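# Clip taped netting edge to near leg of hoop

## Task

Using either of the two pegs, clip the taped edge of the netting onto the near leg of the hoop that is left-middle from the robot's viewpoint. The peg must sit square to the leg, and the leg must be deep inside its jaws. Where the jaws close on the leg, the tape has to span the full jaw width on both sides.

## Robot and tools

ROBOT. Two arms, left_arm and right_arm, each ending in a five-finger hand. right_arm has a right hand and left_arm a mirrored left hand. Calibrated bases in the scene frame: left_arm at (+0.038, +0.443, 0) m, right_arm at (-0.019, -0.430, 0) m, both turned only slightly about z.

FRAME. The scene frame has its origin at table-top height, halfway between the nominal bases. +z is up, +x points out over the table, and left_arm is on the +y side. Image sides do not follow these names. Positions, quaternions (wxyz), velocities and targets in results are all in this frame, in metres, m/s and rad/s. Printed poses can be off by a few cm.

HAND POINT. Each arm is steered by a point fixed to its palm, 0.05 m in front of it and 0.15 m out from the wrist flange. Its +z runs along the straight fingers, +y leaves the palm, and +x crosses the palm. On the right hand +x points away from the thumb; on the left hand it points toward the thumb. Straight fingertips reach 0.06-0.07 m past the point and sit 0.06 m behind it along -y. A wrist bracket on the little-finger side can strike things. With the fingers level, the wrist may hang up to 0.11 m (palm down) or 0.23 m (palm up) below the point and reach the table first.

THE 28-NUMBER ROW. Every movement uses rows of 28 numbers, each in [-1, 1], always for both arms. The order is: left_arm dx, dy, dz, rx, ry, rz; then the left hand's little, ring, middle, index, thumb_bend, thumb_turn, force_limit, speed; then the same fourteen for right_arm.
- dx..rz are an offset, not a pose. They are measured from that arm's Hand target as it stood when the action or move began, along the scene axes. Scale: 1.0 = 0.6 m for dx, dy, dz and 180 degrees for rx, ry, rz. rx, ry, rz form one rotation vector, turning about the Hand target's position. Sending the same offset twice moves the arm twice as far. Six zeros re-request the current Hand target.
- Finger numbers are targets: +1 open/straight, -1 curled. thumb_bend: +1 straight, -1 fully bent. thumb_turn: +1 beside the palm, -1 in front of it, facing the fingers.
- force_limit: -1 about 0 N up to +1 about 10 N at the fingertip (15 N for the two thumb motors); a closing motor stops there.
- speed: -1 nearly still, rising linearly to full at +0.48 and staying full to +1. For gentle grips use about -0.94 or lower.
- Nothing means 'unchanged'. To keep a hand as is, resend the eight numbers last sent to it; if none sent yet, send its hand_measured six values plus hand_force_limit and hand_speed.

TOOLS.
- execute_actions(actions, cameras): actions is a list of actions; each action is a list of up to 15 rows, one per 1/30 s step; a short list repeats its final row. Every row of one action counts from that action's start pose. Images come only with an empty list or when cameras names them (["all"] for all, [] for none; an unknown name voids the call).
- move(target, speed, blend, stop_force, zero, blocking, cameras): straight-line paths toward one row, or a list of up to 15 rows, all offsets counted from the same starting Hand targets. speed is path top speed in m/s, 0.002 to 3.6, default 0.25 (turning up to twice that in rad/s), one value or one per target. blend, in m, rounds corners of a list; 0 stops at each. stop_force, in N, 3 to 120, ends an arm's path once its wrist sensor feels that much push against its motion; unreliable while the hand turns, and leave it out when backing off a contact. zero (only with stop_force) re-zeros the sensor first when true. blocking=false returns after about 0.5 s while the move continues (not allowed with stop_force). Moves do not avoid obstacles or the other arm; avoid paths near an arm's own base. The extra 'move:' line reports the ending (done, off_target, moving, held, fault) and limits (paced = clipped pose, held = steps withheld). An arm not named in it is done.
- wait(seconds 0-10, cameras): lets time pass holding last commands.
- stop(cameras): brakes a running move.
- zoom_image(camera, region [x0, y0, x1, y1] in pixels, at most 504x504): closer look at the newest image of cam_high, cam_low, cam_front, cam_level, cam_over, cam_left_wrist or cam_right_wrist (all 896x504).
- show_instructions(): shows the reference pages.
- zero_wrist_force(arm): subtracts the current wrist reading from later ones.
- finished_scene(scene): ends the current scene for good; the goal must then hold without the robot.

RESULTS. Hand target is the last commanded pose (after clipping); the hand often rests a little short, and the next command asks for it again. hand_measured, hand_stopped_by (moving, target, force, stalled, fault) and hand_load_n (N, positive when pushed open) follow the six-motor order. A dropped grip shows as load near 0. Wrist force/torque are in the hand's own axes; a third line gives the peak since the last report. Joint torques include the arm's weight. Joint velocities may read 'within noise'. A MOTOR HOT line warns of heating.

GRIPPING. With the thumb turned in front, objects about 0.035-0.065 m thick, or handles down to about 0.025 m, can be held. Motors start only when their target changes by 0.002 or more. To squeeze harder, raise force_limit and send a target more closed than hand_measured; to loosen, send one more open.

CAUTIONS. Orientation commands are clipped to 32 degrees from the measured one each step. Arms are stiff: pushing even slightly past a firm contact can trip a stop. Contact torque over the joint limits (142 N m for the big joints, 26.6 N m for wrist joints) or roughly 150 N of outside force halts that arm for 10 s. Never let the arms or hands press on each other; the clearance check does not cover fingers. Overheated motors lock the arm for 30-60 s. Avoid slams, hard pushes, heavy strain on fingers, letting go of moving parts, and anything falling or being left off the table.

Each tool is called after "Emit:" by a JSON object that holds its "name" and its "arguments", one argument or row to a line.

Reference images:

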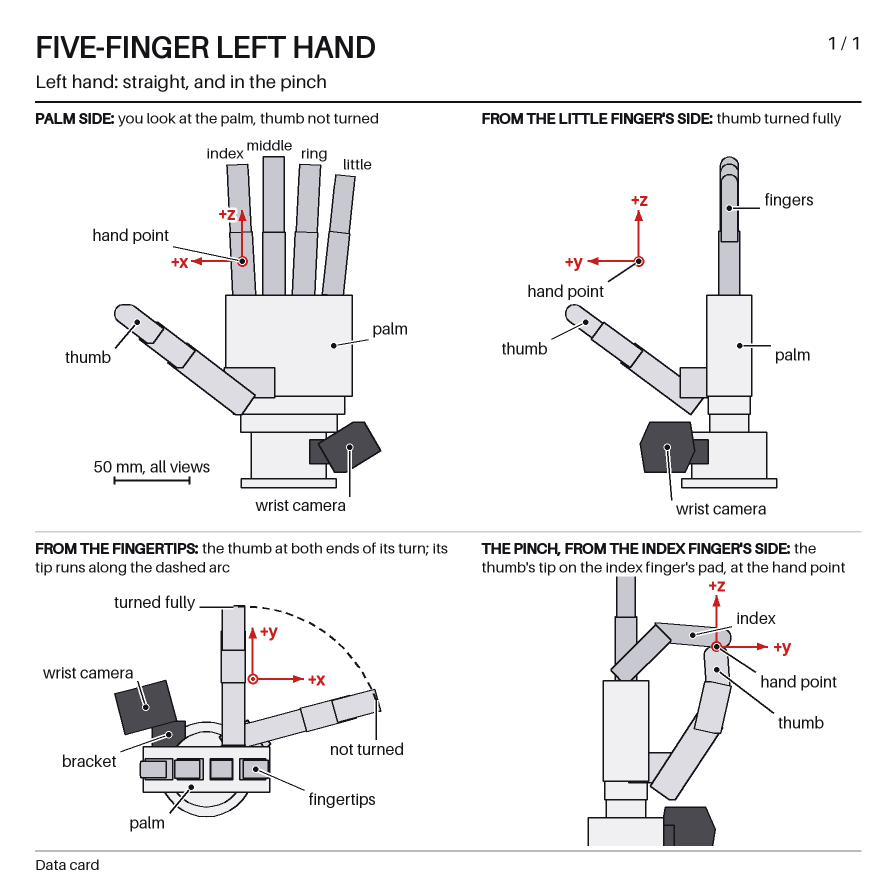

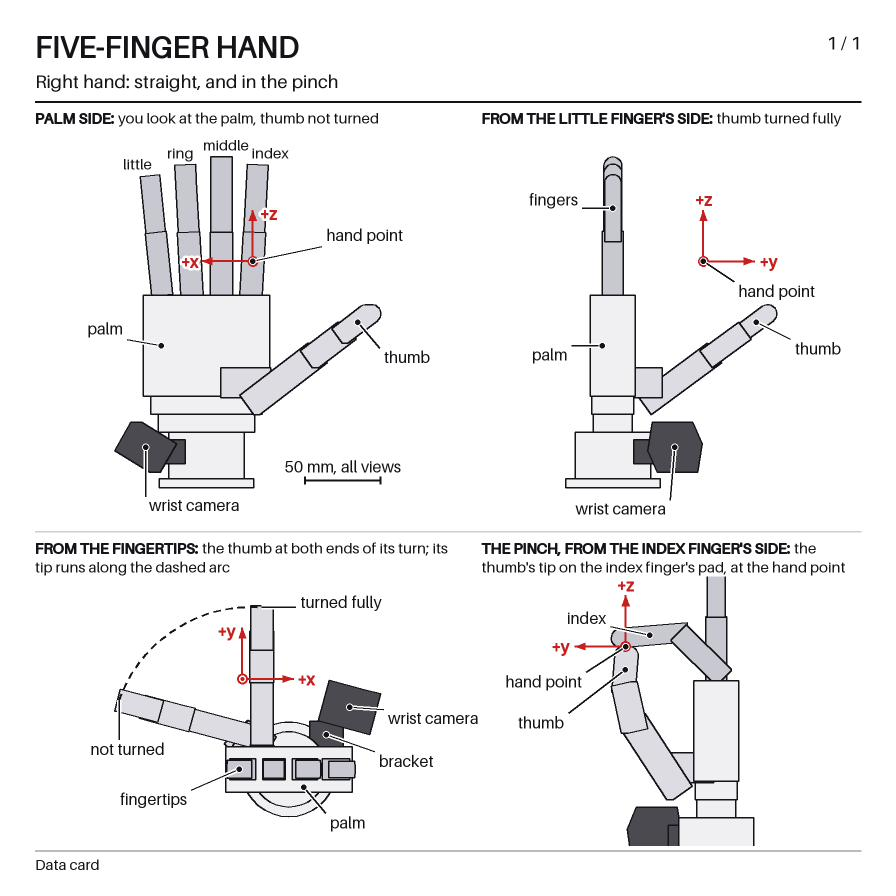

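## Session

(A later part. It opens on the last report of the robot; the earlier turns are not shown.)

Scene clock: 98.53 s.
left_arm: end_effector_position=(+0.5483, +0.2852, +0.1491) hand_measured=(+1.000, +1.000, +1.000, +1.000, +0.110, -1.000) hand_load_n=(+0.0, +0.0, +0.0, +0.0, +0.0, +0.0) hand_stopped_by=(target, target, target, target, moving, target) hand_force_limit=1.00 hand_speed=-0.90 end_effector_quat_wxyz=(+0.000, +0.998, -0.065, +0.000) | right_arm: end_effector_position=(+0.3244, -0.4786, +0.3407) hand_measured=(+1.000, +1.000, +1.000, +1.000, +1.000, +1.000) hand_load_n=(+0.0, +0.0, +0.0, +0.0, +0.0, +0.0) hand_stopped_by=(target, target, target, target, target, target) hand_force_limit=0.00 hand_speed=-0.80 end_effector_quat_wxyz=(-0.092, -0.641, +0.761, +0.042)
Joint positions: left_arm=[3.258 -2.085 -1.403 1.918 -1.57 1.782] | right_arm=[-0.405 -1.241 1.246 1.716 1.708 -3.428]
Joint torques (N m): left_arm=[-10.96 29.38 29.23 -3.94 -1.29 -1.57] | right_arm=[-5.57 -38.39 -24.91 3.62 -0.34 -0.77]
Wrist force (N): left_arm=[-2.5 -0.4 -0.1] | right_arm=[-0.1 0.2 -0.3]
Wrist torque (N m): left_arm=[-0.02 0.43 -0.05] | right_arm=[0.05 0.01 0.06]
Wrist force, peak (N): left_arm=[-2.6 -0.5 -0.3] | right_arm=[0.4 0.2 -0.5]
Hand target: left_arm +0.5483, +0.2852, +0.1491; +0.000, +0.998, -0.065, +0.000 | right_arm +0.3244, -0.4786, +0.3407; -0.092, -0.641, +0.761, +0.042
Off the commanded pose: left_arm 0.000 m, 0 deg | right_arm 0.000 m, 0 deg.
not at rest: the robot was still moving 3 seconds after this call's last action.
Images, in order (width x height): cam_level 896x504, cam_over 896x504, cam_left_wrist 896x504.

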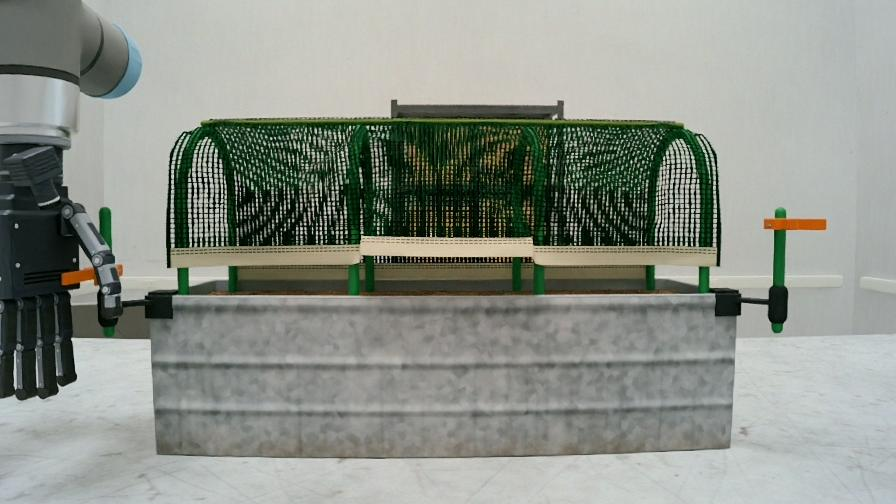

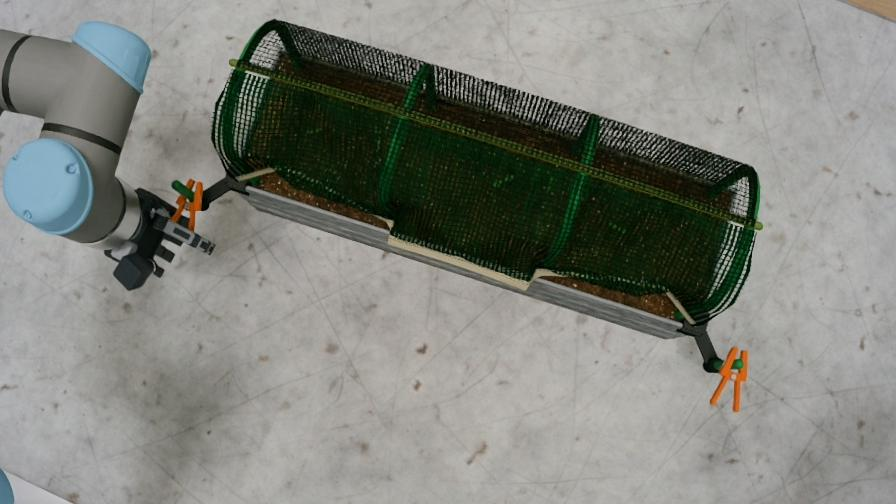

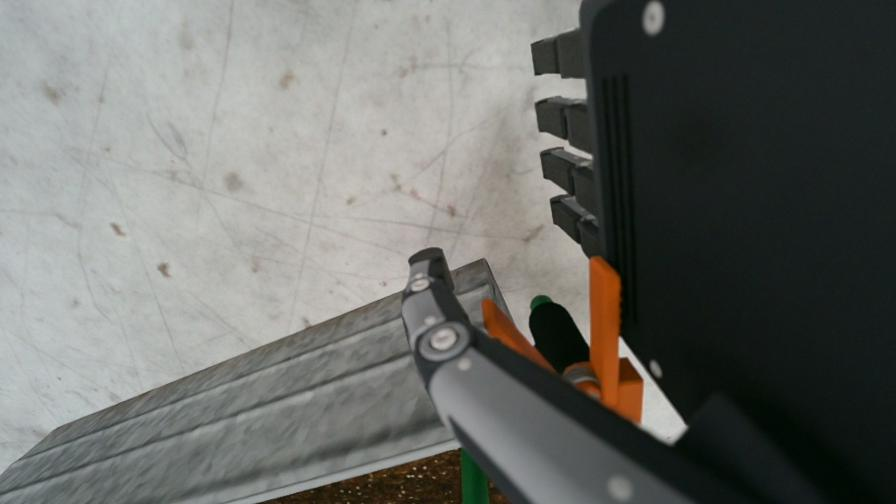

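Emit:
{"name": "execute_actions", "arguments": {
  "actions": [
    [[0,0,0,0,0,0,1,1,1,1,-0.2,-1,1,-0.88,0,0,0,0,0,0,1,1,1,1,1,1,0,-0.8]]
  ]
}}

Emit:
{"name": "wait", "arguments": {
  "seconds": 1,
  "cameras": ["cam_over","cam_level","cam_left_wrist"]
}}

Emit:
{"name": "zoom_image", "arguments": {
  "camera": "cam_over",
  "region": [120, 160, 240, 280]
}}

Emit:
{"name": "zoom_image", "arguments": {
  "camera": "cam_level",
  "region": [0, 200, 180, 390]
}}

Emit:
{"name": "zoom_image", "arguments": {
  "camera": "cam_left_wrist",
  "region": [440, 230, 700, 480]
}}

Scene clock: 100.53 s.
left_arm: end_effector_position=(+0.5483, +0.2852, +0.1491) hand_measured=(+1.000, +1.000, +1.000, +1.000, -0.198, -1.000) hand_load_n=(+0.0, +0.0, +0.0, +0.0, +2.5, -1.0) hand_stopped_by=(target, target, target, target, target, target) hand_force_limit=1.00 hand_speed=-0.88 end_effector_quat_wxyz=(+0.000, +0.998, -0.065, +0.000) | right_arm: end_effector_position=(+0.3244, -0.4786, +0.3407) hand_measured=(+1.000, +1.000, +1.000, +1.000, +1.000, +1.000) hand_load_n=(+0.0, +0.0, +0.0, +0.0, +0.0, +0.0) hand_stopped_by=(target, target, target, target, target, target) hand_force_limit=0.00 hand_speed=-0.80 end_effector_quat_wxyz=(-0.092, -0.641, +0.761, +0.042)
Joint positions: left_arm=[3.258 -2.085 -1.403 1.918 -1.57 1.782] | right_arm=[-0.405 -1.241 1.246 1.716 1.708 -3.428]
Joint torques (N m): left_arm=[-10.41 29.76 28.69 -3.53 -1.31 -1.95] | right_arm=[-5.19 -38.05 -25.82 3.6 -0.21 -0.82]
Wrist force (N): left_arm=[-3.8 1.2 -0.3] | right_arm=[-0.1 0.1 -0.2]
Wrist torque (N m): left_arm=[0.05 0.45 -0.04] | right_arm=[0.03 0.01 0.06]
Wrist force, peak (N): left_arm=[-3.9 1.4 -0.2] | right_arm=[0.0 0.4 -0.3]
Hand target: left_arm +0.5483, +0.2852, +0.1491; +0.000, +0.998, -0.065, +0.000 | right_arm +0.3244, -0.4786, +0.3407; -0.092, -0.641, +0.761, +0.042
Off the commanded pose: left_arm 0.000 m, 0 deg | right_arm 0.000 m, 0 deg.

Scene clock: 101.53 s.
left_arm: end_effector_position=(+0.5483, +0.2852, +0.1491) hand_measured=(+1.000, +1.000, +1.000, +1.000, -0.198, -1.000) hand_load_n=(+0.0, +0.0, +0.0, +0.0, +2.5, -0.5) hand_stopped_by=(target, target, target, target, target, target) hand_force_limit=1.00 hand_speed=-0.88 end_effector_quat_wxyz=(+0.000, +0.998, -0.065, +0.000) | right_arm: end_effector_position=(+0.3244, -0.4786, +0.3407) hand_measured=(+1.000, +1.000, +1.000, +1.000, +1.000, +1.000) hand_load_n=(+0.0, +0.0, +0.0, +0.0, +0.0, +0.0) hand_stopped_by=(target, target, target, target, target, target) hand_force_limit=0.00 hand_speed=-0.80 end_effector_quat_wxyz=(-0.092, -0.641, +0.761, +0.042)
Joint positions: left_arm=[3.258 -2.085 -1.403 1.918 -1.57 1.782] | right_arm=[-0.405 -1.241 1.246 1.716 1.708 -3.428]
Joint torques (N m): left_arm=[-7.7 30.74 29.23 -2.72 -1.19 -1.77] | right_arm=[-5.04 -38.34 -25.67 3.5 -0.16 -0.89]
Wrist force (N): left_arm=[-3.9 1.1 -0.3] | right_arm=[-0.1 -0.1 -0.2]
Wrist torque (N m): left_arm=[0.03 0.45 -0.04] | right_arm=[-0.01 0.01 0.04]
Wrist force, peak (N): left_arm=[-4.0 1.3 -0.5] | right_arm=[0.1 0.3 -0.6]
Hand target: left_arm +0.5483, +0.2852, +0.1491; +0.000, +0.998, -0.065, +0.000 | right_arm +0.3244, -0.4786, +0.3407; -0.092, -0.641, +0.761, +0.042
Off the commanded pose: left_arm 0.000 m, 0 deg | right_arm 0.000 m, 0 deg.
wait: 1.00 s; at rest by 0.17 s
Images, in order (width x height): cam_level 896x504, cam_over 896x504, cam_left_wrist 896x504.

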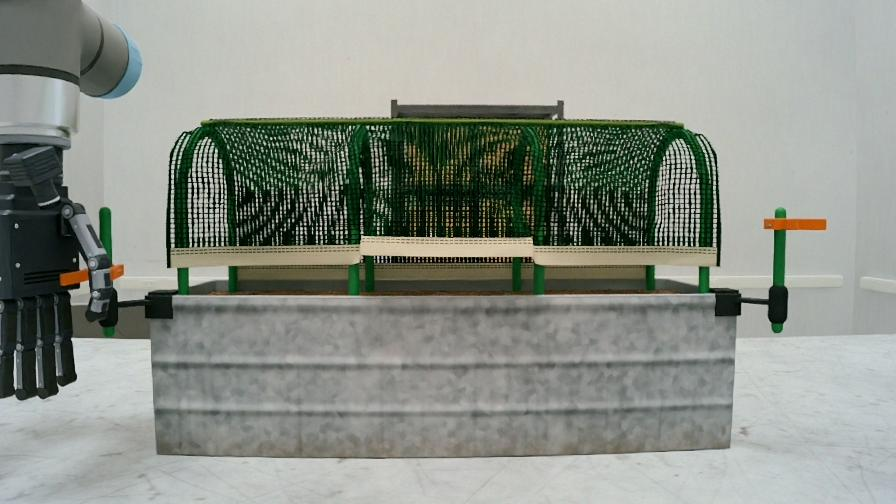

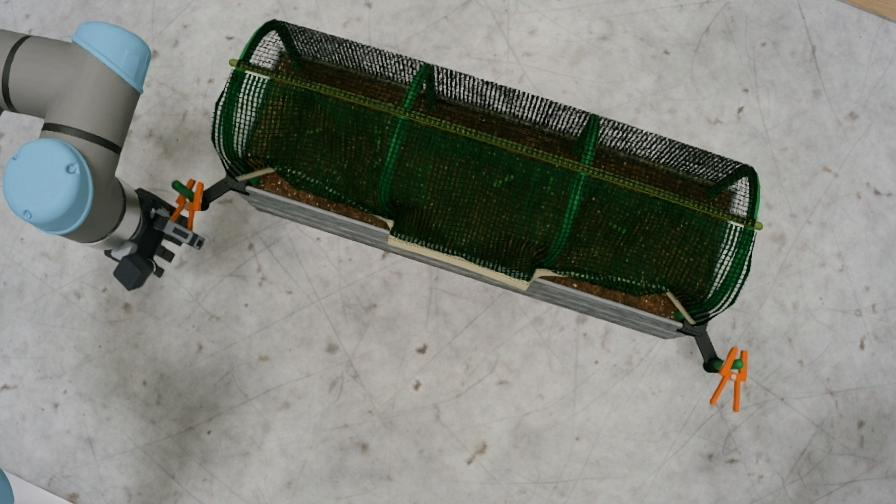

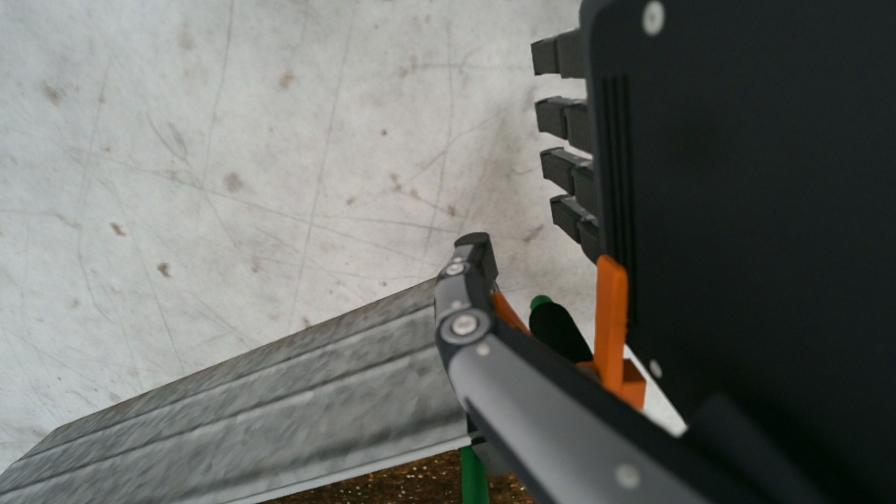

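Scaled by 4.200 from the camera's 896x504 image, which has a finer 1280x720 frame.

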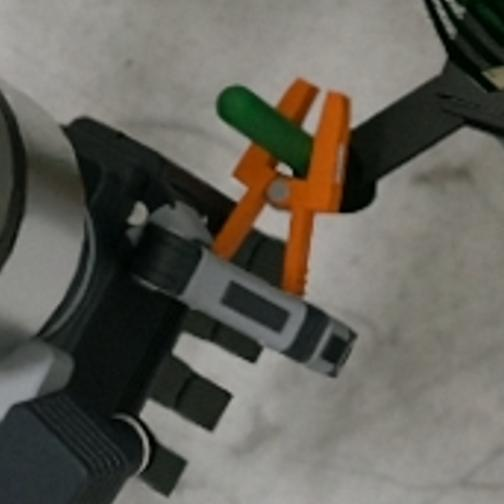

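Scaled by 2.653 from the camera's 896x504 image, which has a finer 1280x720 frame.

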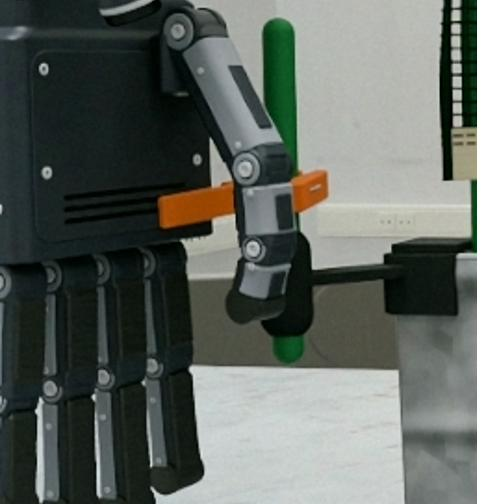

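Scaled by 1.938 from the camera's 896x504 image, which has a finer 1280x720 frame.

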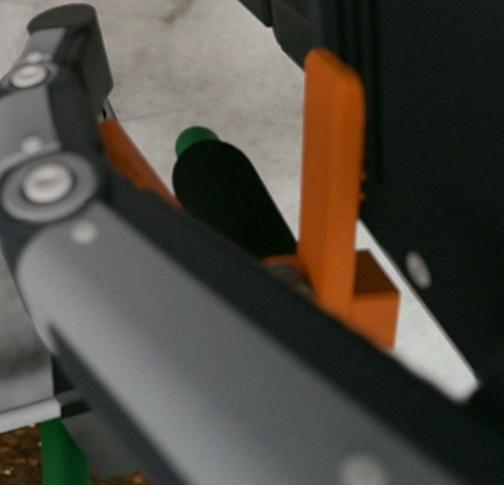

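Emit:
{"name": "execute_actions", "arguments": {
  "actions": [
    [[0,0,0,0,0,0,1,1,1,1,-0.35,-1,1,-0.88,0,0,0,0,0,0,1,1,1,1,1,1,0,-0.8]]
  ]
}}

Emit:
{"name": "wait", "arguments": {
  "seconds": 0.5,
  "cameras": ["cam_over","cam_level","cam_left_wrist"]
}}

Emit:
{"name": "zoom_image", "arguments": {
  "camera": "cam_over",
  "region": [120, 160, 240, 280]
}}

Emit:
{"name": "zoom_image", "arguments": {
  "camera": "cam_level",
  "region": [0, 200, 180, 390]
}}

Emit:
{"name": "zoom_image", "arguments": {
  "camera": "cam_left_wrist",
  "region": [440, 230, 700, 480]
}}

Scene clock: 102.97 s.
left_arm: end_effector_position=(+0.5483, +0.2852, +0.1491) hand_measured=(+1.000, +1.000, +1.000, +1.000, -0.344, -1.000) hand_load_n=(+0.0, +0.0, +0.5, +0.0, +7.5, -0.5) hand_stopped_by=(target, target, target, target, target, target) hand_force_limit=1.00 hand_speed=-0.88 end_effector_quat_wxyz=(+0.000, +0.998, -0.065, +0.000) | right_arm: end_effector_position=(+0.3244, -0.4786, +0.3407) hand_measured=(+1.000, +1.000, +1.000, +1.000, +1.000, +1.000) hand_load_n=(+0.0, +0.0, +0.0, +0.0, +0.0, +0.0) hand_stopped_by=(target, target, target, target, target, target) hand_force_limit=0.00 hand_speed=-0.80 end_effector_quat_wxyz=(-0.092, -0.641, +0.761, +0.042)
Joint positions: left_arm=[3.258 -2.085 -1.403 1.918 -1.57 1.782] | right_arm=[-0.405 -1.241 1.246 1.716 1.708 -3.428]
Joint torques (N m): left_arm=[-5.6 31.27 29.83 -1.87 -1.3 -1.83] | right_arm=[-5.26 -38.9 -25.89 3.51 -0.19 -0.75]
Wrist force (N): left_arm=[-2.4 2.8 -0.2] | right_arm=[0.0 0.0 -0.5]
Wrist torque (N m): left_arm=[0.13 0.39 0.05] | right_arm=[0.03 0.00 0.05]
Wrist force, peak (N): left_arm=[-4.4 1.6 -0.5] | right_arm=[-0.1 0.5 -0.4]
Hand target: left_arm +0.5483, +0.2852, +0.1491; +0.000, +0.998, -0.065, +0.000 | right_arm +0.3244, -0.4786, +0.3407; -0.092, -0.641, +0.761, +0.042
Off the commanded pose: left_arm 0.000 m, 0 deg | right_arm 0.000 m, 0 deg.

Scene clock: 103.47 s.
left_arm: end_effector_position=(+0.5483, +0.2852, +0.1491) hand_measured=(+1.000, +1.000, +1.000, +1.000, -0.344, -1.000) hand_load_n=(+0.0, +0.0, +0.0, +0.0, +7.5, -0.5) hand_stopped_by=(target, target, target, target, target, target) hand_force_limit=1.00 hand_speed=-0.88 end_effector_quat_wxyz=(+0.000, +0.998, -0.065, +0.000) | right_arm: end_effector_position=(+0.3244, -0.4786, +0.3407) hand_measured=(+1.000, +1.000, +1.000, +1.000, +1.000, +1.000) hand_load_n=(+0.0, +0.0, +0.0, +0.0, +0.0, +0.0) hand_stopped_by=(target, target, target, target, target, target) hand_force_limit=0.00 hand_speed=-0.80 end_effector_quat_wxyz=(-0.092, -0.641, +0.761, +0.042)
Joint positions: left_arm=[3.258 -2.085 -1.403 1.918 -1.57 1.782] | right_arm=[-0.405 -1.241 1.246 1.716 1.708 -3.428]
Joint torques (N m): left_arm=[-5.05 30.63 29.58 -1.39 -1.39 -1.81] | right_arm=[-5.14 -38.19 -25.23 3.69 -0.18 -0.85]
Wrist force (N): left_arm=[-2.4 2.8 -0.2] | right_arm=[-0.3 0.1 0.0]
Wrist torque (N m): left_arm=[0.13 0.39 0.05] | right_arm=[0.01 0.04 0.04]
Wrist force, peak (N): left_arm=[-2.5 3.1 0.0] | right_arm=[0.2 0.1 -0.4]
Hand target: left_arm +0.5483, +0.2852, +0.1491; +0.000, +0.998, -0.065, +0.000 | right_arm +0.3244, -0.4786, +0.3407; -0.092, -0.641, +0.761, +0.042
Off the commanded pose: left_arm 0.000 m, 0 deg | right_arm 0.000 m, 0 deg.
wait: 0.50 s; at rest by 0.17 s
Images, in order (width x height): cam_level 896x504, cam_over 896x504, cam_left_wrist 896x504.

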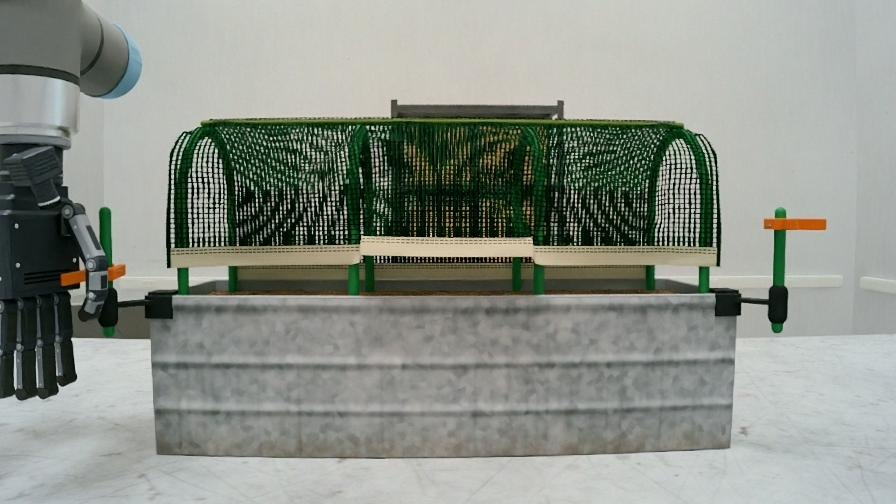

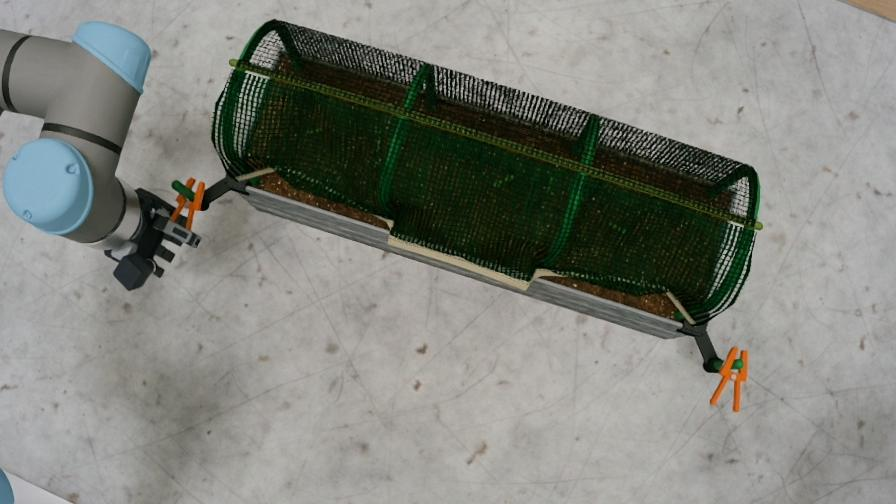

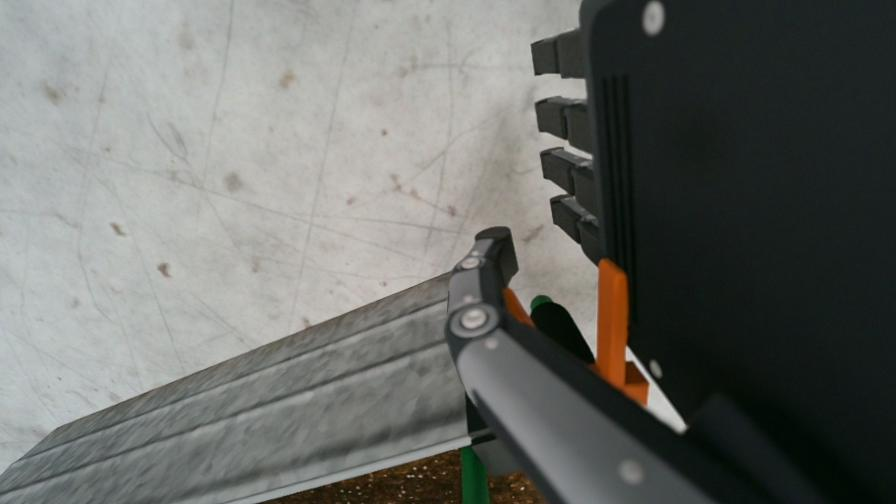

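Scaled by 4.200 from the camera's 896x504 image, which has a finer 1280x720 frame.

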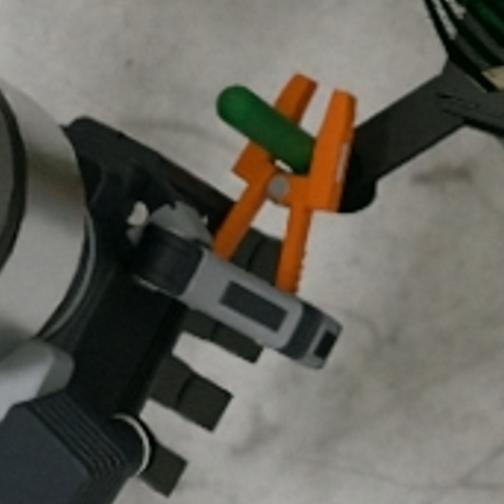

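Scaled by 2.653 from the camera's 896x504 image, which has a finer 1280x720 frame.

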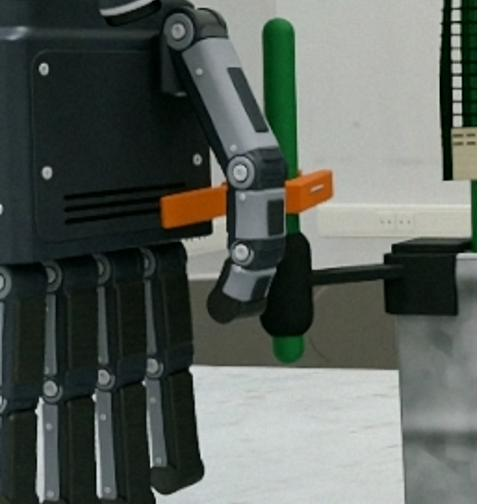

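Scaled by 1.938 from the camera's 896x504 image, which has a finer 1280x720 frame.

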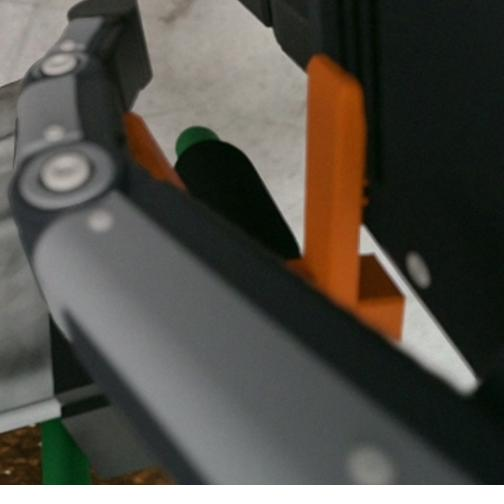

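Emit:
{"name": "execute_actions", "arguments": {
  "actions": [
    [[0,0,0,0,0,0,1,1,1,1,-0.45,-1,1,-0.88,0,0,0,0,0,0,1,1,1,1,1,1,0,-0.8]]
  ]
}}

Emit:
{"name": "wait", "arguments": {
  "seconds": 0.5,
  "cameras": ["cam_over","cam_level","cam_left_wrist"]
}}

Emit:
{"name": "zoom_image", "arguments": {
  "camera": "cam_over",
  "region": [120, 160, 240, 280]
}}

Emit:
{"name": "zoom_image", "arguments": {
  "camera": "cam_level",
  "region": [0, 200, 180, 390]
}}

Emit:
{"name": "zoom_image", "arguments": {
  "camera": "cam_left_wrist",
  "region": [440, 230, 700, 480]
}}

Scene clock: 104.50 s.
left_arm: end_effector_position=(+0.5483, +0.2852, +0.1491) hand_measured=(+1.000, +1.000, +1.000, +1.000, -0.446, -1.000) hand_load_n=(+0.0, +0.0, +0.0, +0.0, +8.5, -0.5) hand_stopped_by=(target, target, target, target, target, target) hand_force_limit=1.00 hand_speed=-0.88 end_effector_quat_wxyz=(+0.000, +0.998, -0.065, +0.000) | right_arm: end_effector_position=(+0.3244, -0.4786, +0.3407) hand_measured=(+1.000, +1.000, +1.000, +1.000, +1.000, +1.000) hand_load_n=(+0.0, +0.0, +0.0, +0.0, +0.0, +0.0) hand_stopped_by=(target, target, target, target, target, target) hand_force_limit=0.00 hand_speed=-0.80 end_effector_quat_wxyz=(-0.092, -0.641, +0.761, +0.042)
Joint positions: left_arm=[3.258 -2.085 -1.403 1.918 -1.57 1.782] | right_arm=[-0.405 -1.241 1.246 1.716 1.708 -3.428]
Joint torques (N m): left_arm=[-4.33 30.84 28.55 -0.73 -1.08 -1.95] | right_arm=[-5.34 -38.3 -25.25 3.52 -0.15 -0.98]
Wrist force (N): left_arm=[-2.5 2.5 -0.1] | right_arm=[-0.2 0.1 -0.1]
Wrist torque (N m): left_arm=[0.12 0.41 0.02] | right_arm=[0.01 0.01 0.05]
Wrist force, peak (N): left_arm=[-2.7 3.0 -0.2] | right_arm=[-0.3 -0.1 -0.4]
Hand target: left_arm +0.5483, +0.2852, +0.1491; +0.000, +0.998, -0.065, +0.000 | right_arm +0.3244, -0.4786, +0.3407; -0.092, -0.641, +0.761, +0.042
Off the commanded pose: left_arm 0.000 m, 0 deg | right_arm 0.000 m, 0 deg.

Scene clock: 105.00 s.
left_arm: end_effector_position=(+0.5483, +0.2852, +0.1491) hand_measured=(+1.000, +1.000, +1.000, +1.000, -0.444, -1.000) hand_load_n=(+0.0, +0.0, +0.0, +0.0, +8.0, -0.5) hand_stopped_by=(target, target, target, target, target, target) hand_force_limit=1.00 hand_speed=-0.88 end_effector_quat_wxyz=(+0.000, +0.998, -0.065, +0.000) | right_arm: end_effector_position=(+0.3244, -0.4786, +0.3407) hand_measured=(+1.000, +1.000, +1.000, +1.000, +1.000, +1.000) hand_load_n=(+0.0, +0.0, +0.0, +0.0, +0.0, +0.0) hand_stopped_by=(target, target, target, target, target, target) hand_force_limit=0.00 hand_speed=-0.80 end_effector_quat_wxyz=(-0.092, -0.641, +0.761, +0.042)
Joint positions: left_arm=[3.258 -2.085 -1.403 1.918 -1.57 1.782] | right_arm=[-0.405 -1.241 1.246 1.716 1.708 -3.428]
Joint torques (N m): left_arm=[-3.28 30.88 29.37 -0.89 -1.11 -1.7] | right_arm=[-5.07 -38.43 -25.83 3.44 -0.2 -0.82]
Wrist force (N): left_arm=[-2.5 2.2 -0.2] | right_arm=[-0.1 0.0 -0.1]
Wrist torque (N m): left_arm=[0.09 0.41 0.03] | right_arm=[0.01 0.01 0.05]
Wrist force, peak (N): left_arm=[-2.5 2.5 0.0] | right_arm=[0.0 0.4 -0.4]
Hand target: left_arm +0.5483, +0.2852, +0.1491; +0.000, +0.998, -0.065, +0.000 | right_arm +0.3244, -0.4786, +0.3407; -0.092, -0.641, +0.761, +0.042
Off the commanded pose: left_arm 0.000 m, 0 deg | right_arm 0.000 m, 0 deg.
wait: 0.50 s; at rest by 0.17 s
Images, in order (width x height): cam_level 896x504, cam_over 896x504, cam_left_wrist 896x504.

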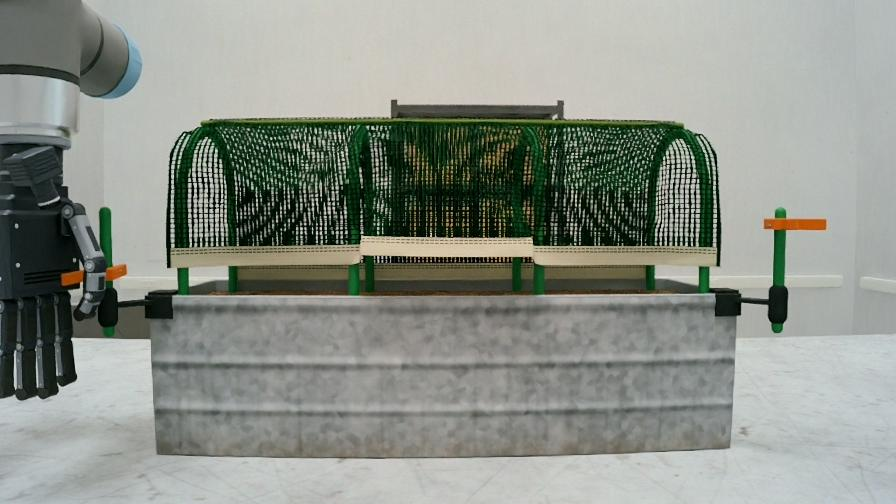

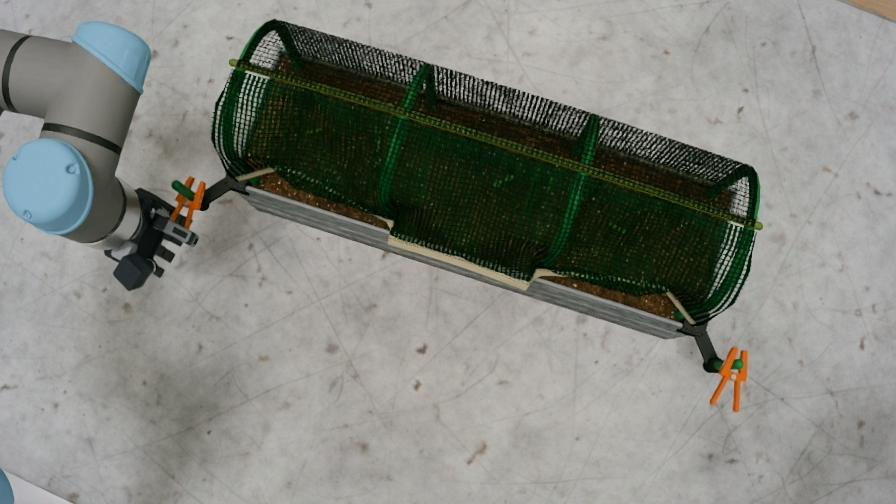

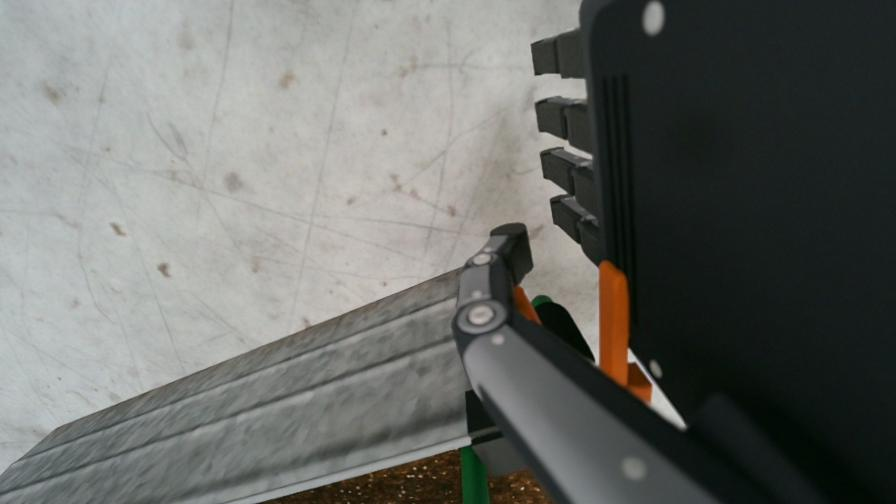

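Scaled by 4.200 from the camera's 896x504 image, which has a finer 1280x720 frame.

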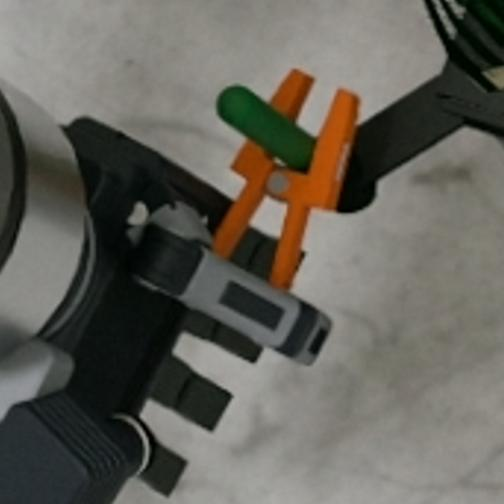

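Scaled by 2.653 from the camera's 896x504 image, which has a finer 1280x720 frame.

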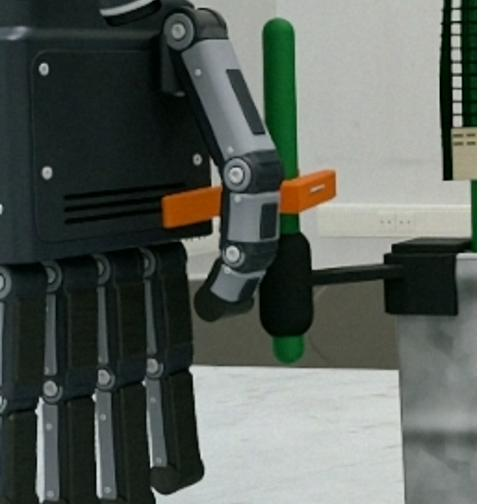

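Scaled by 1.938 from the camera's 896x504 image, which has a finer 1280x720 frame.

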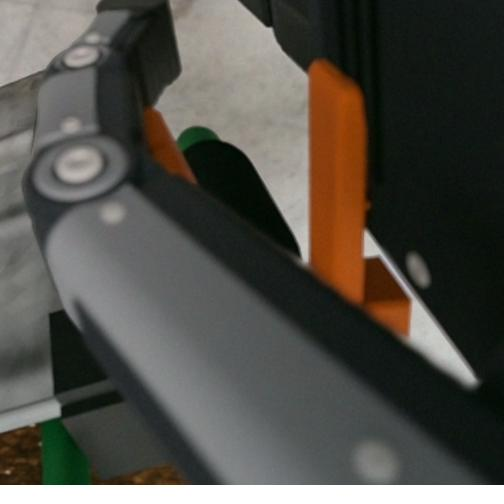

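Emit:
{"name": "execute_actions", "arguments": {
  "actions": [
    [[0,0,0,0,0,0,1,1,1,1,-0.6,-1,1,-0.88,0,0,0,0,0,0,1,1,1,1,1,1,0,-0.8]]
  ]
}}

Emit:
{"name": "wait", "arguments": {
  "seconds": 0.5,
  "cameras": ["cam_over","cam_level","cam_left_wrist"]
}}

Emit:
{"name": "zoom_image", "arguments": {
  "camera": "cam_over",
  "region": [120, 160, 240, 280]
}}

Emit:
{"name": "zoom_image", "arguments": {
  "camera": "cam_level",
  "region": [0, 200, 180, 390]
}}

Emit:
{"name": "zoom_image", "arguments": {
  "camera": "cam_left_wrist",
  "region": [440, 230, 700, 480]
}}

Scene clock: 106.53 s.
left_arm: end_effector_position=(+0.5483, +0.2852, +0.1491) hand_measured=(+1.000, +1.000, +1.000, +1.000, -0.592, -1.000) hand_load_n=(+0.0, +0.0, +0.0, +0.0, +9.5, -1.5) hand_stopped_by=(target, target, target, target, target, target) hand_force_limit=1.00 hand_speed=-0.88 end_effector_quat_wxyz=(+0.000, +0.998, -0.065, +0.000) | right_arm: end_effector_position=(+0.3244, -0.4786, +0.3407) hand_measured=(+1.000, +1.000, +1.000, +1.000, +1.000, +1.000) hand_load_n=(+0.0, +0.0, -0.5, +0.0, +0.0, +0.0) hand_stopped_by=(target, target, target, target, target, target) hand_force_limit=0.00 hand_speed=-0.80 end_effector_quat_wxyz=(-0.092, -0.641, +0.761, +0.042)
Joint positions: left_arm=[3.258 -2.085 -1.403 1.918 -1.57 1.782] | right_arm=[-0.405 -1.241 1.246 1.716 1.708 -3.428]
Joint torques (N m): left_arm=[-0.63 31.22 29.3 -0.73 -1.25 -1.78] | right_arm=[-4.84 -38.3 -25.71 3.56 -0.19 -0.66]
Wrist force (N): left_arm=[-4.2 3.1 0.1] | right_arm=[-0.1 0.0 -0.2]
Wrist torque (N m): left_arm=[0.14 0.48 -0.03] | right_arm=[0.01 0.01 0.05]
Wrist force, peak (N): left_arm=[-4.2 3.1 0.1] | right_arm=[-0.1 0.1 -0.5]
Hand target: left_arm +0.5483, +0.2852, +0.1491; +0.000, +0.998, -0.065, +0.000 | right_arm +0.3244, -0.4786, +0.3407; -0.092, -0.641, +0.761, +0.042
Off the commanded pose: left_arm 0.000 m, 0 deg | right_arm 0.000 m, 0 deg.

Scene clock: 107.03 s.
left_arm: end_effector_position=(+0.5483, +0.2852, +0.1491) hand_measured=(+1.000, +1.000, +1.000, +1.000, -0.592, -1.000) hand_load_n=(+0.0, +0.0, +0.0, +0.0, +9.5, -1.5) hand_stopped_by=(target, target, target, target, target, target) hand_force_limit=1.00 hand_speed=-0.88 end_effector_quat_wxyz=(+0.000, +0.998, -0.065, +0.000) | right_arm: end_effector_position=(+0.3244, -0.4786, +0.3407) hand_measured=(+1.000, +1.000, +1.000, +1.000, +1.000, +1.000) hand_load_n=(+0.0, +0.0, +0.0, +0.0, +0.0, +0.0) hand_stopped_by=(target, target, target, target, target, target) hand_force_limit=0.00 hand_speed=-0.80 end_effector_quat_wxyz=(-0.092, -0.641, +0.761, +0.042)
Joint positions: left_arm=[3.258 -2.085 -1.403 1.918 -1.57 1.782] | right_arm=[-0.405 -1.241 1.246 1.716 1.708 -3.428]
Joint torques (N m): left_arm=[-0.15 31.45 27.55 -1.03 -1.33 -1.9] | right_arm=[-5.04 -38.98 -25.38 3.55 -0.18 -0.93]
Wrist force (N): left_arm=[-4.0 2.9 0.0] | right_arm=[0.2 -0.1 -0.3]
Wrist torque (N m): left_arm=[0.12 0.44 -0.01] | right_arm=[-0.01 -0.03 0.06]
Wrist force, peak (N): left_arm=[-4.2 3.0 0.3] | right_arm=[-0.2 0.4 -0.2]
Hand target: left_arm +0.5483, +0.2852, +0.1491; +0.000, +0.998, -0.065, +0.000 | right_arm +0.3244, -0.4786, +0.3407; -0.092, -0.641, +0.761, +0.042
Off the commanded pose: left_arm 0.000 m, 0 deg | right_arm 0.000 m, 0 deg.
wait: 0.50 s; at rest by 0.17 s
Images, in order (width x height): cam_level 896x504, cam_over 896x504, cam_left_wrist 896x504.

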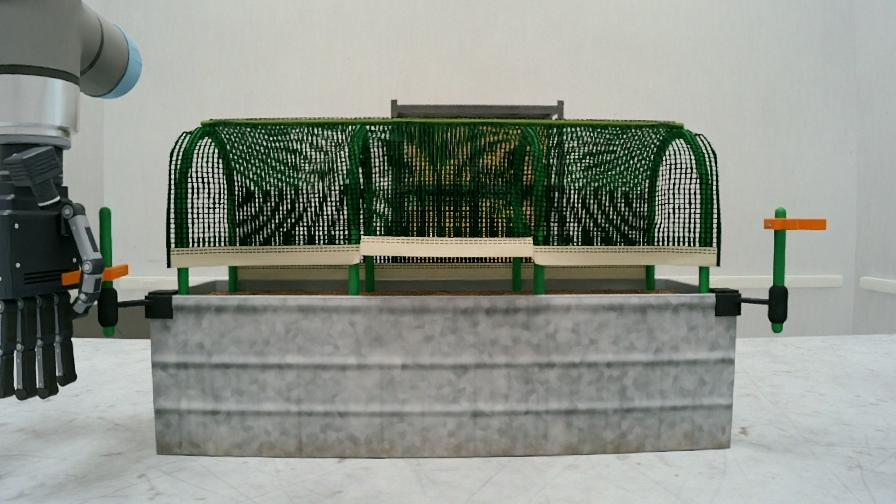

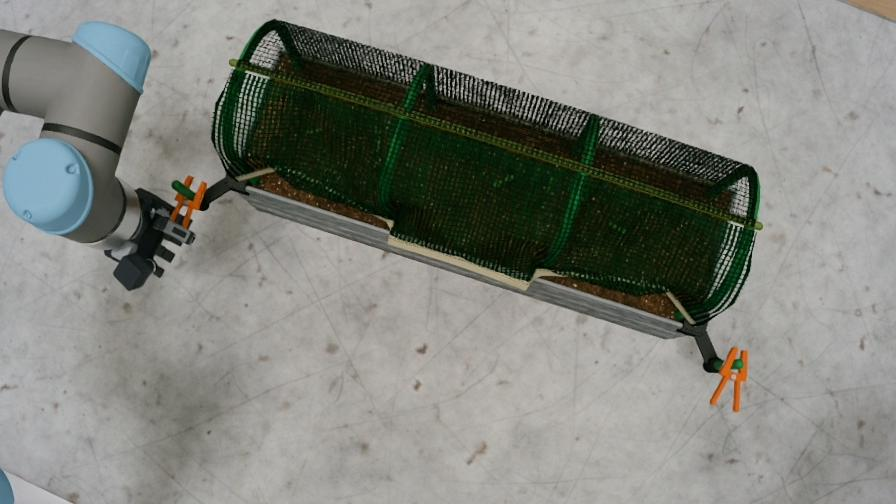

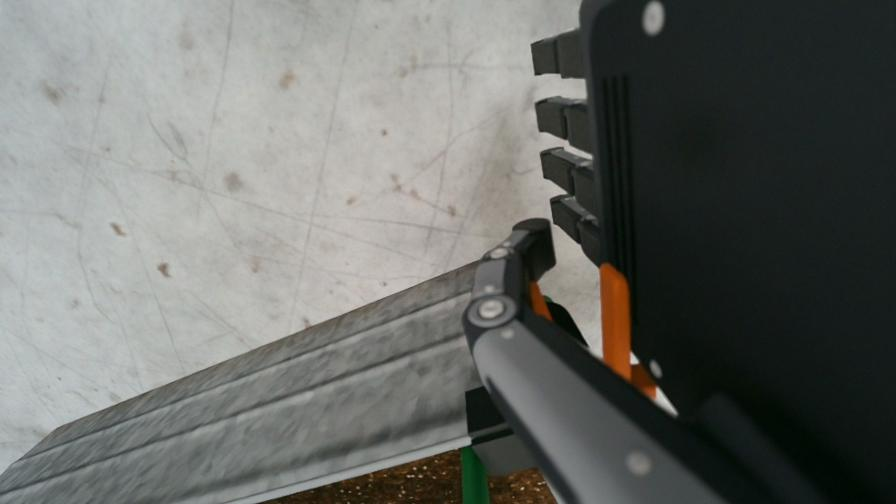

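Scaled by 4.200 from the camera's 896x504 image, which has a finer 1280x720 frame.

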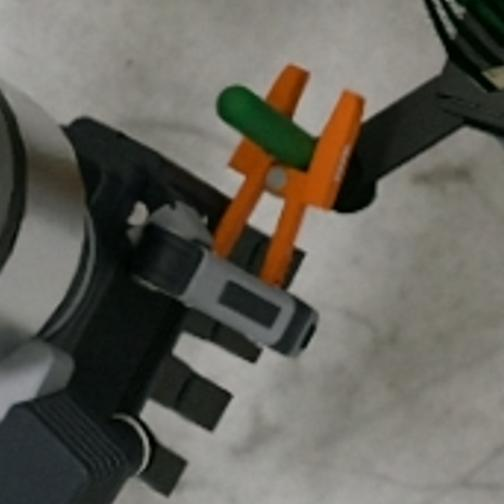

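Scaled by 2.653 from the camera's 896x504 image, which has a finer 1280x720 frame.

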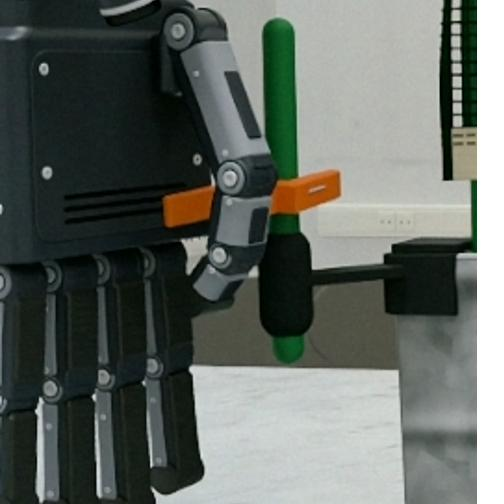

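Scaled by 1.938 from the camera's 896x504 image, which has a finer 1280x720 frame.

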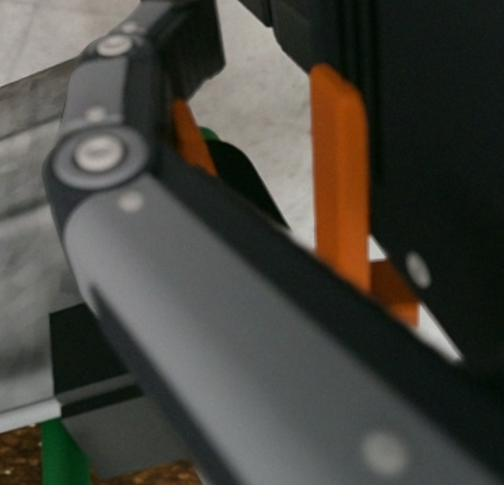

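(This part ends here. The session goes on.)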